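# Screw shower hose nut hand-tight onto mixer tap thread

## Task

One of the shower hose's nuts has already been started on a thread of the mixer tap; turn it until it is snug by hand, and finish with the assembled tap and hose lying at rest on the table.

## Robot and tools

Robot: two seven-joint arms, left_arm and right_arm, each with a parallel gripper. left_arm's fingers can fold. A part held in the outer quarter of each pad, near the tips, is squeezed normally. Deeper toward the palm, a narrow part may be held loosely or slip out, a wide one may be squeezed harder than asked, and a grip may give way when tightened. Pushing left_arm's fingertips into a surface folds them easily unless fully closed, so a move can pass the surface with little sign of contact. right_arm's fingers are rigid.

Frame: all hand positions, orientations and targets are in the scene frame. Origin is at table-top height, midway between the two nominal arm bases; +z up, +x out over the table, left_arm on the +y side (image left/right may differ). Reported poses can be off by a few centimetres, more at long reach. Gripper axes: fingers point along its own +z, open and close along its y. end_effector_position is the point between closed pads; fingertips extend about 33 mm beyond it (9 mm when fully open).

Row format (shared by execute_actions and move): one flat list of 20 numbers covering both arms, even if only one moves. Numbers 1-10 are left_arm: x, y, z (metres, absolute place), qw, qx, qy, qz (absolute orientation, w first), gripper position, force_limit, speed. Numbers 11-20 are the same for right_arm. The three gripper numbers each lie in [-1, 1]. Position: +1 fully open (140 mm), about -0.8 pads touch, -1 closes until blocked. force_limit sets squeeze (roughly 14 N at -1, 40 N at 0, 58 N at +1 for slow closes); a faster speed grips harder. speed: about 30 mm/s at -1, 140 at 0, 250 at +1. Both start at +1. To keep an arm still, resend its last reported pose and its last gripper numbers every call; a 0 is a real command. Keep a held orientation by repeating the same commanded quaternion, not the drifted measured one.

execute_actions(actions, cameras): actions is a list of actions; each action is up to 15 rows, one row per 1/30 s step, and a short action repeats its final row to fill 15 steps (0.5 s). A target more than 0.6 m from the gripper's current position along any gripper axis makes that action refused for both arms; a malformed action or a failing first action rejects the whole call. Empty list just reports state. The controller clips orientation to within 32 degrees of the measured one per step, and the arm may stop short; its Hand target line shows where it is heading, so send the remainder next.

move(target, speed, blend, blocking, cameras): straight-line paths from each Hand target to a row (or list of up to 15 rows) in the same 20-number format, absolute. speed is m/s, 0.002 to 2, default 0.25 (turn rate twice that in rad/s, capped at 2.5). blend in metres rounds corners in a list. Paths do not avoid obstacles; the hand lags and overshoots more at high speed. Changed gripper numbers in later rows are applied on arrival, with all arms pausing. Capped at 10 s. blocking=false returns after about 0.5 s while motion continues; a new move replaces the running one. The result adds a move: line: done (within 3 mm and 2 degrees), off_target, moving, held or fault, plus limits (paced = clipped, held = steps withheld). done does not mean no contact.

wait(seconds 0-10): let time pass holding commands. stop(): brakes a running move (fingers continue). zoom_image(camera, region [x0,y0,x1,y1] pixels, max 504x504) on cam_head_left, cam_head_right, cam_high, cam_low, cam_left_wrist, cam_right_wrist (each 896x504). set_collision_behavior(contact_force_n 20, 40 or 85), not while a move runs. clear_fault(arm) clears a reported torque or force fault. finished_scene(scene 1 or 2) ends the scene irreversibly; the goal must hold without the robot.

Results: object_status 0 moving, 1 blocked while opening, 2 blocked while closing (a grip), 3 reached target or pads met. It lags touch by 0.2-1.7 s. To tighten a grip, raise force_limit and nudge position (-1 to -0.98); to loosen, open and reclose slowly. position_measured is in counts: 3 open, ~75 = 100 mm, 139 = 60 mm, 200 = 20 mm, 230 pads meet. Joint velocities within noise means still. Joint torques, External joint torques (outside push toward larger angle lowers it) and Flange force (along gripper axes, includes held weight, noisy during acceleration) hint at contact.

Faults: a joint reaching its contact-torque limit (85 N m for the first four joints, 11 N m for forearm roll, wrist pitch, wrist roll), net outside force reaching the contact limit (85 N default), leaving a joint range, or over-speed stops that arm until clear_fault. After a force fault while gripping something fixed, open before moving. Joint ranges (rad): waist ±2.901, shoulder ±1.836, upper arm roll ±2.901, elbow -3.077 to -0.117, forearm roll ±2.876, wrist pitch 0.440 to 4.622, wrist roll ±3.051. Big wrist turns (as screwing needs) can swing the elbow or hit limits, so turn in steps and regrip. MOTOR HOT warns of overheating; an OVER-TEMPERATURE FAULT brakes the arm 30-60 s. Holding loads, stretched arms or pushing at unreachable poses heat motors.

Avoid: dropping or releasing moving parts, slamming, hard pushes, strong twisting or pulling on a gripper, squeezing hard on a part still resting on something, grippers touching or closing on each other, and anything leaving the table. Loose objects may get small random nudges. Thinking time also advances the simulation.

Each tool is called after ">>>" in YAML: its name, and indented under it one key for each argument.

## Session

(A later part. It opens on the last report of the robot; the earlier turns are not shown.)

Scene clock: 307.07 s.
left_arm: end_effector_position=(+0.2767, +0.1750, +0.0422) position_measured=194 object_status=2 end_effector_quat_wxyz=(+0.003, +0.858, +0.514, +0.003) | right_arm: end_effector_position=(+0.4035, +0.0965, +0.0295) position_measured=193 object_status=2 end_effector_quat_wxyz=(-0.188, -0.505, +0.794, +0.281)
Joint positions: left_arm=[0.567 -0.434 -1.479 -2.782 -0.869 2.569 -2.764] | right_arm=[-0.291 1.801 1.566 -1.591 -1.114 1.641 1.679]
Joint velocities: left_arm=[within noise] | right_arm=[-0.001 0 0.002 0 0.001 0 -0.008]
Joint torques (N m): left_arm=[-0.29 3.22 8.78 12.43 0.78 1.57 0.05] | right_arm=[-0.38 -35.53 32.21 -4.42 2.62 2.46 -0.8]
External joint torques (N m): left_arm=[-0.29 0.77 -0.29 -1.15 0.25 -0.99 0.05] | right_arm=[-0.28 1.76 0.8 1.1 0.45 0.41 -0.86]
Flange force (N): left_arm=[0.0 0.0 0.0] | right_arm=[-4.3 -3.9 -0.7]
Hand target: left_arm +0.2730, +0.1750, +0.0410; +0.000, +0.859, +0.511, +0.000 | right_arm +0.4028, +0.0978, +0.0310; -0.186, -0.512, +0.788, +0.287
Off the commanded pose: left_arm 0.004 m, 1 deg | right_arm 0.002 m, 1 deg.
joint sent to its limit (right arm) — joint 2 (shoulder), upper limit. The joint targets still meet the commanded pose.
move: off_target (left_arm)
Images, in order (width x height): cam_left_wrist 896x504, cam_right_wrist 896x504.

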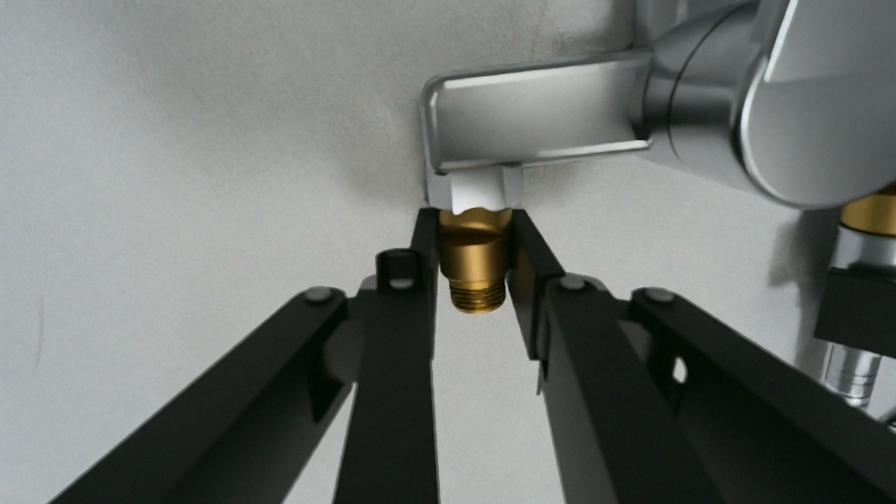

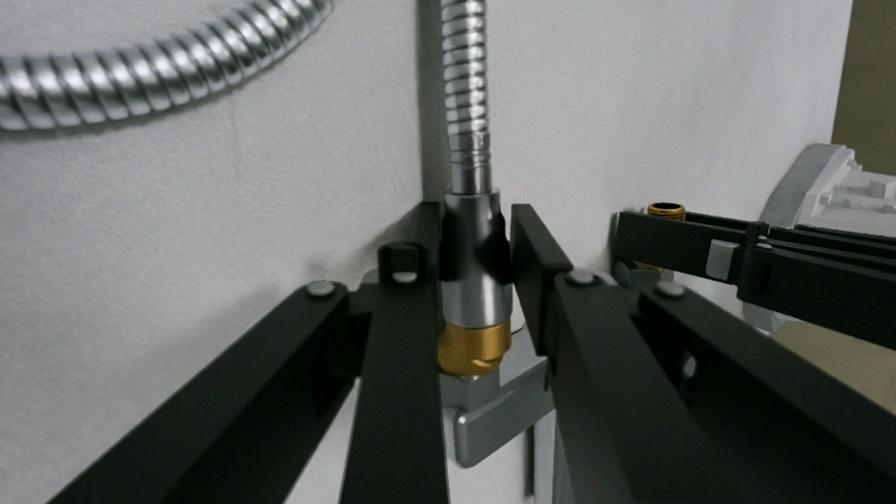

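>>> move:
  target:
    - [0.273,0.175,0.041,0,0.859,0.511,0,-0.98,1,-1,0.4028,0.0978,0.032,0.1864,0.5123,-0.7887,-0.2869,-0.35,1,0]
    - [0.273,0.175,0.041,0,0.859,0.511,0,-0.98,1,-1,0.3985,0.0996,0.042,0.0946,0.5368,-0.8264,-0.1457,-0.35,1,0]
    - [0.273,0.175,0.041,0,0.859,0.511,0,-0.98,1,-1,0.390,0.1035,0.034,0,0.545,-0.839,0,-1,1,0.3]
    - [0.273,0.175,0.041,0,0.859,0.511,0,-0.98,1,-1,0.3968,0.1004,0.033,0.0946,0.5368,-0.8264,-0.1457,-1,1,0.3]
    - [0.273,0.175,0.041,0,0.859,0.511,0,-0.98,1,-1,0.4028,0.0978,0.030,0.1864,0.5123,-0.7887,-0.2869,-1,1,0.3]
  speed: 0.5
  blend: [0,0.005,0,0.005,0]
  cameras: ["cam_right_wrist"]

>>> move:
  target:
    - [0.273,0.175,0.041,0,0.859,0.511,0,-0.98,1,-1,0.4028,0.0978,0.032,0.1864,0.5123,-0.7887,-0.2869,-0.35,1,0]
    - [0.273,0.175,0.041,0,0.859,0.511,0,-0.98,1,-1,0.3985,0.0996,0.042,0.0946,0.5368,-0.8264,-0.1457,-0.35,1,0]
    - [0.273,0.175,0.041,0,0.859,0.511,0,-0.98,1,-1,0.390,0.1035,0.034,0,0.545,-0.839,0,-1,1,0.3]
    - [0.273,0.175,0.041,0,0.859,0.511,0,-0.98,1,-1,0.3968,0.1004,0.033,0.0946,0.5368,-0.8264,-0.1457,-1,1,0.3]
    - [0.273,0.175,0.041,0,0.859,0.511,0,-0.98,1,-1,0.4028,0.0978,0.030,0.1864,0.5123,-0.7887,-0.2869,-1,1,0.3]
  speed: 0.5
  blend: [0,0.005,0,0.005,0]
  cameras: ["cam_right_wrist"]

Scene clock: 314.10 s.
left_arm: end_effector_position=(+0.2767, +0.1750, +0.0422) position_measured=194 object_status=2 end_effector_quat_wxyz=(+0.003, +0.858, +0.513, +0.003) | right_arm: end_effector_position=(+0.4039, +0.0963, +0.0295) position_measured=194 object_status=2 end_effector_quat_wxyz=(-0.188, -0.506, +0.794, +0.281)
Joint positions: left_arm=[0.566 -0.431 -1.477 -2.782 -0.865 2.57 -2.766] | right_arm=[-0.292 1.8 1.566 -1.591 -1.113 1.642 1.677]
Joint velocities: left_arm=[within noise] | right_arm=[0.001 -0.001 0 0 -0.001 -0.001 -0.005]
Joint torques (N m): left_arm=[-0.33 3.3 8.58 12.28 0.72 1.66 0.07] | right_arm=[-0.17 -35.04 31.53 -4.21 2.49 2.57 -0.94]
External joint torques (N m): left_arm=[-0.34 0.88 -0.47 -1.32 0.2 -0.91 0.07] | right_arm=[0.06 2.13 0.24 1.2 0.33 0.53 -1.01]
Flange force (N): left_arm=[0.0 0.0 0.0] | right_arm=[-5.5 -4.8 0.4]
Hand target: left_arm +0.2730, +0.1750, +0.0410; +0.000, +0.859, +0.511, +0.000 | right_arm +0.4028, +0.0978, +0.0300; -0.186, -0.512, +0.788, +0.287
Off the commanded pose: left_arm 0.004 m, 1 deg | right_arm 0.002 m, 1 deg.
joint sent to its limit (right arm) — joint 2 (shoulder), upper limit. The joint targets still meet the commanded pose.
move: off_target (left_arm)
Images, in order (width x height): cam_right_wrist 896x504.

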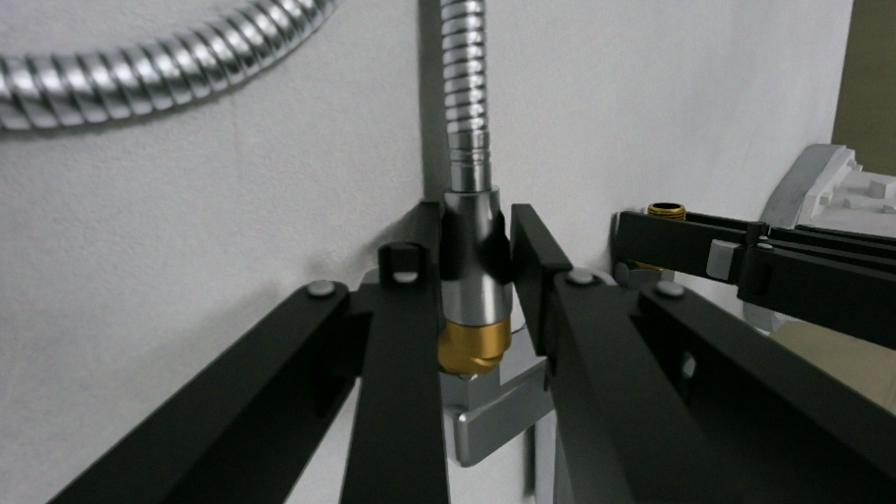

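Scene clock: 319.60 s.
left_arm: end_effector_position=(+0.2766, +0.1750, +0.0422) position_measured=194 object_status=2 end_effector_quat_wxyz=(+0.003, +0.858, +0.513, +0.003) | right_arm: end_effector_position=(+0.4040, +0.0963, +0.0295) position_measured=194 object_status=2 end_effector_quat_wxyz=(-0.187, -0.506, +0.794, +0.281)
Joint positions: left_arm=[0.565 -0.43 -1.476 -2.782 -0.863 2.572 -2.767] | right_arm=[-0.292 1.8 1.566 -1.591 -1.114 1.642 1.677]
Joint velocities: left_arm=[within noise] | right_arm=[0 0.001 0.002 0 0 -0.001 -0.005]
Joint torques (N m): left_arm=[-0.26 3.23 8.59 12.29 0.73 1.64 -0.02] | right_arm=[-0.1 -34.97 31.46 -4.21 2.51 2.58 -0.89]
External joint torques (N m): left_arm=[-0.21 0.93 -0.36 -1.38 0.21 -0.93 -0.02] | right_arm=[-0.08 2.25 0.11 1.29 0.34 0.53 -0.96]
Flange force (N): left_arm=[0.0 0.0 0.0] | right_arm=[-5.2 -5.0 0.6]
Hand target: left_arm +0.2730, +0.1750, +0.0410; +0.000, +0.859, +0.511, +0.000 | right_arm +0.4028, +0.0978, +0.0300; -0.186, -0.512, +0.788, +0.287
Off the commanded pose: left_arm 0.004 m, 1 deg | right_arm 0.002 m, 1 deg.
joint sent to its limit (right arm) — joint 2 (shoulder), upper limit. The joint targets still meet the commanded pose.
move: off_target (left_arm)
Images, in order (width x height): cam_right_wrist 896x504.

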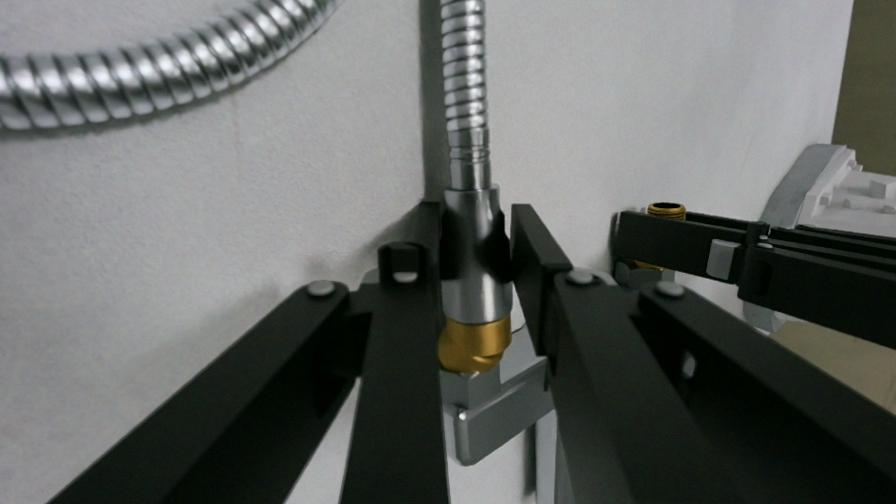

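>>> move:
  target:
    - [0.273,0.175,0.041,0,0.859,0.511,0,-0.98,1,-1,0.4028,0.0978,0.032,0.1864,0.5123,-0.7887,-0.2869,-0.25,1,-1]
    - [0.273,0.175,0.041,0,0.859,0.511,0,-0.98,1,-1,0.46,0.05,0.11,0.1864,0.5123,-0.7887,-0.2869,-0.25,1,-1]
    - [0.275,0.175,0.042,0,0.859,0.511,0,-0.2,1,-1,0.48,0.0,0.2,0.1864,0.5123,-0.7887,-0.2869,-0.25,1,-1]
    - [0.275,0.175,0.13,0,0.859,0.511,0,-0.2,1,-1,0.48,0.0,0.2,0.1864,0.5123,-0.7887,-0.2869,-0.25,1,-1]
  speed: 0.25

>>> zoom_image:
  camera: "cam_head_left"
  region: [290, 290, 450, 410]

Scene clock: 325.80 s.
left_arm: end_effector_position=(+0.2760, +0.1739, +0.1303) position_measured=154 object_status=3 end_effector_quat_wxyz=(+0.002, +0.860, +0.509, +0.000) | right_arm: end_effector_position=(+0.4822, -0.0005, +0.1998) position_measured=160 object_status=3 end_effector_quat_wxyz=(-0.184, -0.510, +0.791, +0.285)
Joint positions: left_arm=[0.274 -0.685 -1.078 -2.745 -0.772 2.215 -2.794] | right_arm=[-0.393 1.603 1.781 -1.471 -0.916 1.342 1.621]
Joint velocities: left_arm=[-0.001 0 0 0 0 -0.003 -0.002] | right_arm=[within noise]
Joint torques (N m): left_arm=[0.49 -0.22 12.59 16.69 0.68 2.22 -0.17] | right_arm=[0.1 -38.51 30.49 -1.71 2.68 1.89 -0.2]
External joint torques (N m): left_arm=[0.48 -0.35 0.51 -0.6 -0.08 -0.33 -0.17] | right_arm=[0.26 2.3 0.03 0.16 0.11 -0.08 -0.26]
Flange force (N): left_arm=[1.0 -2.6 -2.4] | right_arm=[0.0 -1.5 1.8]
Hand target: left_arm +0.2750, +0.1750, +0.1300; +0.000, +0.859, +0.511, +0.000 | right_arm +0.4800, +0.0000, +0.2000; -0.186, -0.512, +0.788, +0.287
Off the commanded pose: left_arm 0.002 m, 0 deg | right_arm 0.002 m, 1 deg.
move: done

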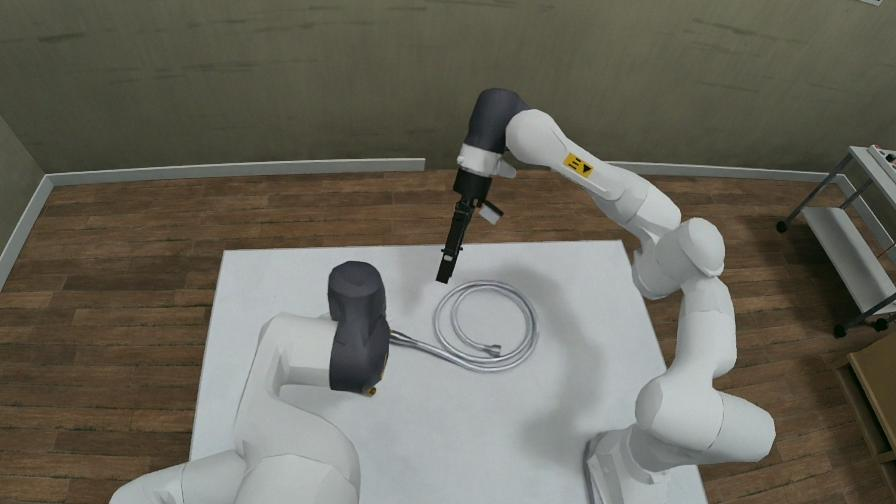

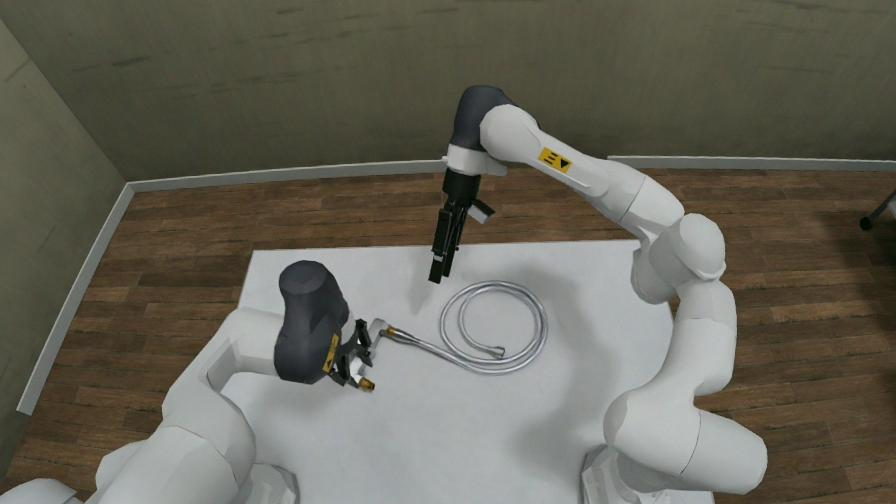

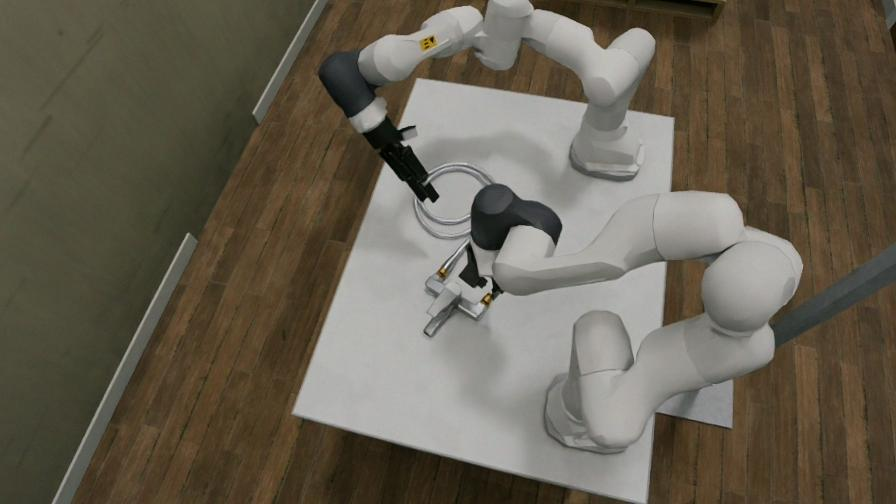

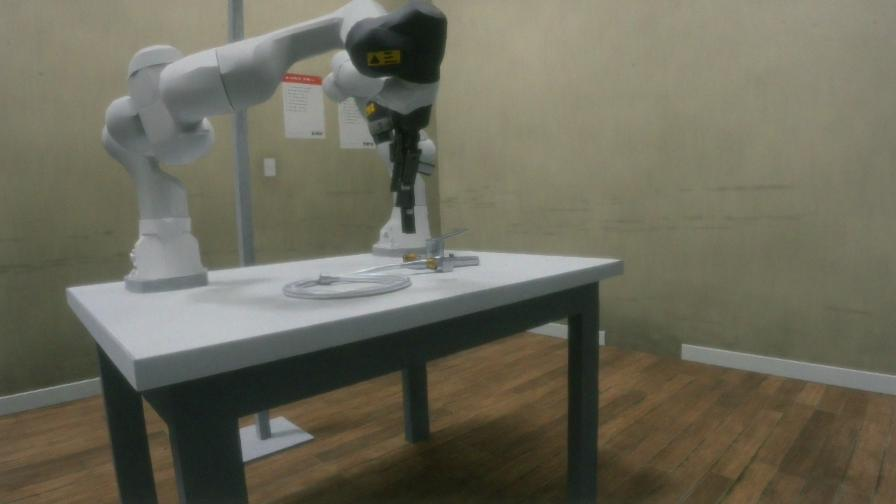

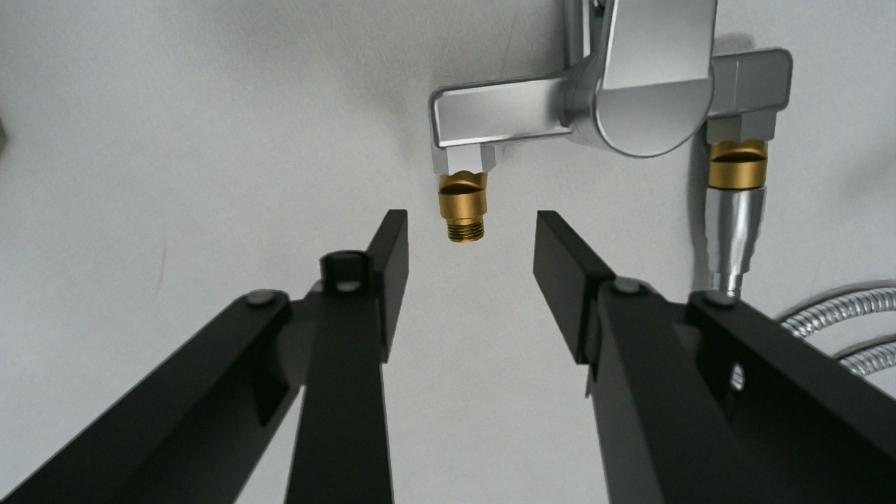

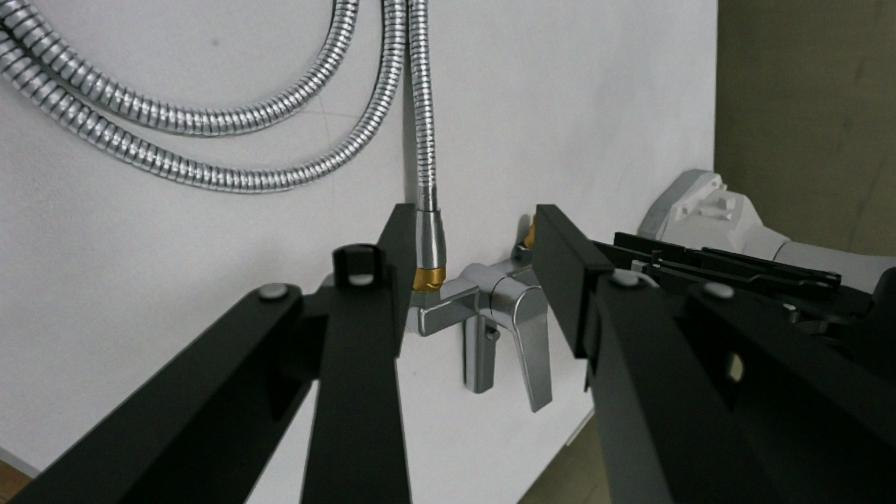

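Scaled by 3.150 from the camera's 896x504 image, which has a finer 1280x720 frame.

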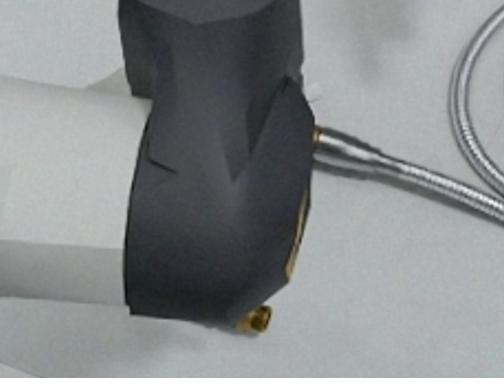

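Seated flush, resting on the table.

>>> finished_scene:
  scene: 1

The scene is finished: the task was done.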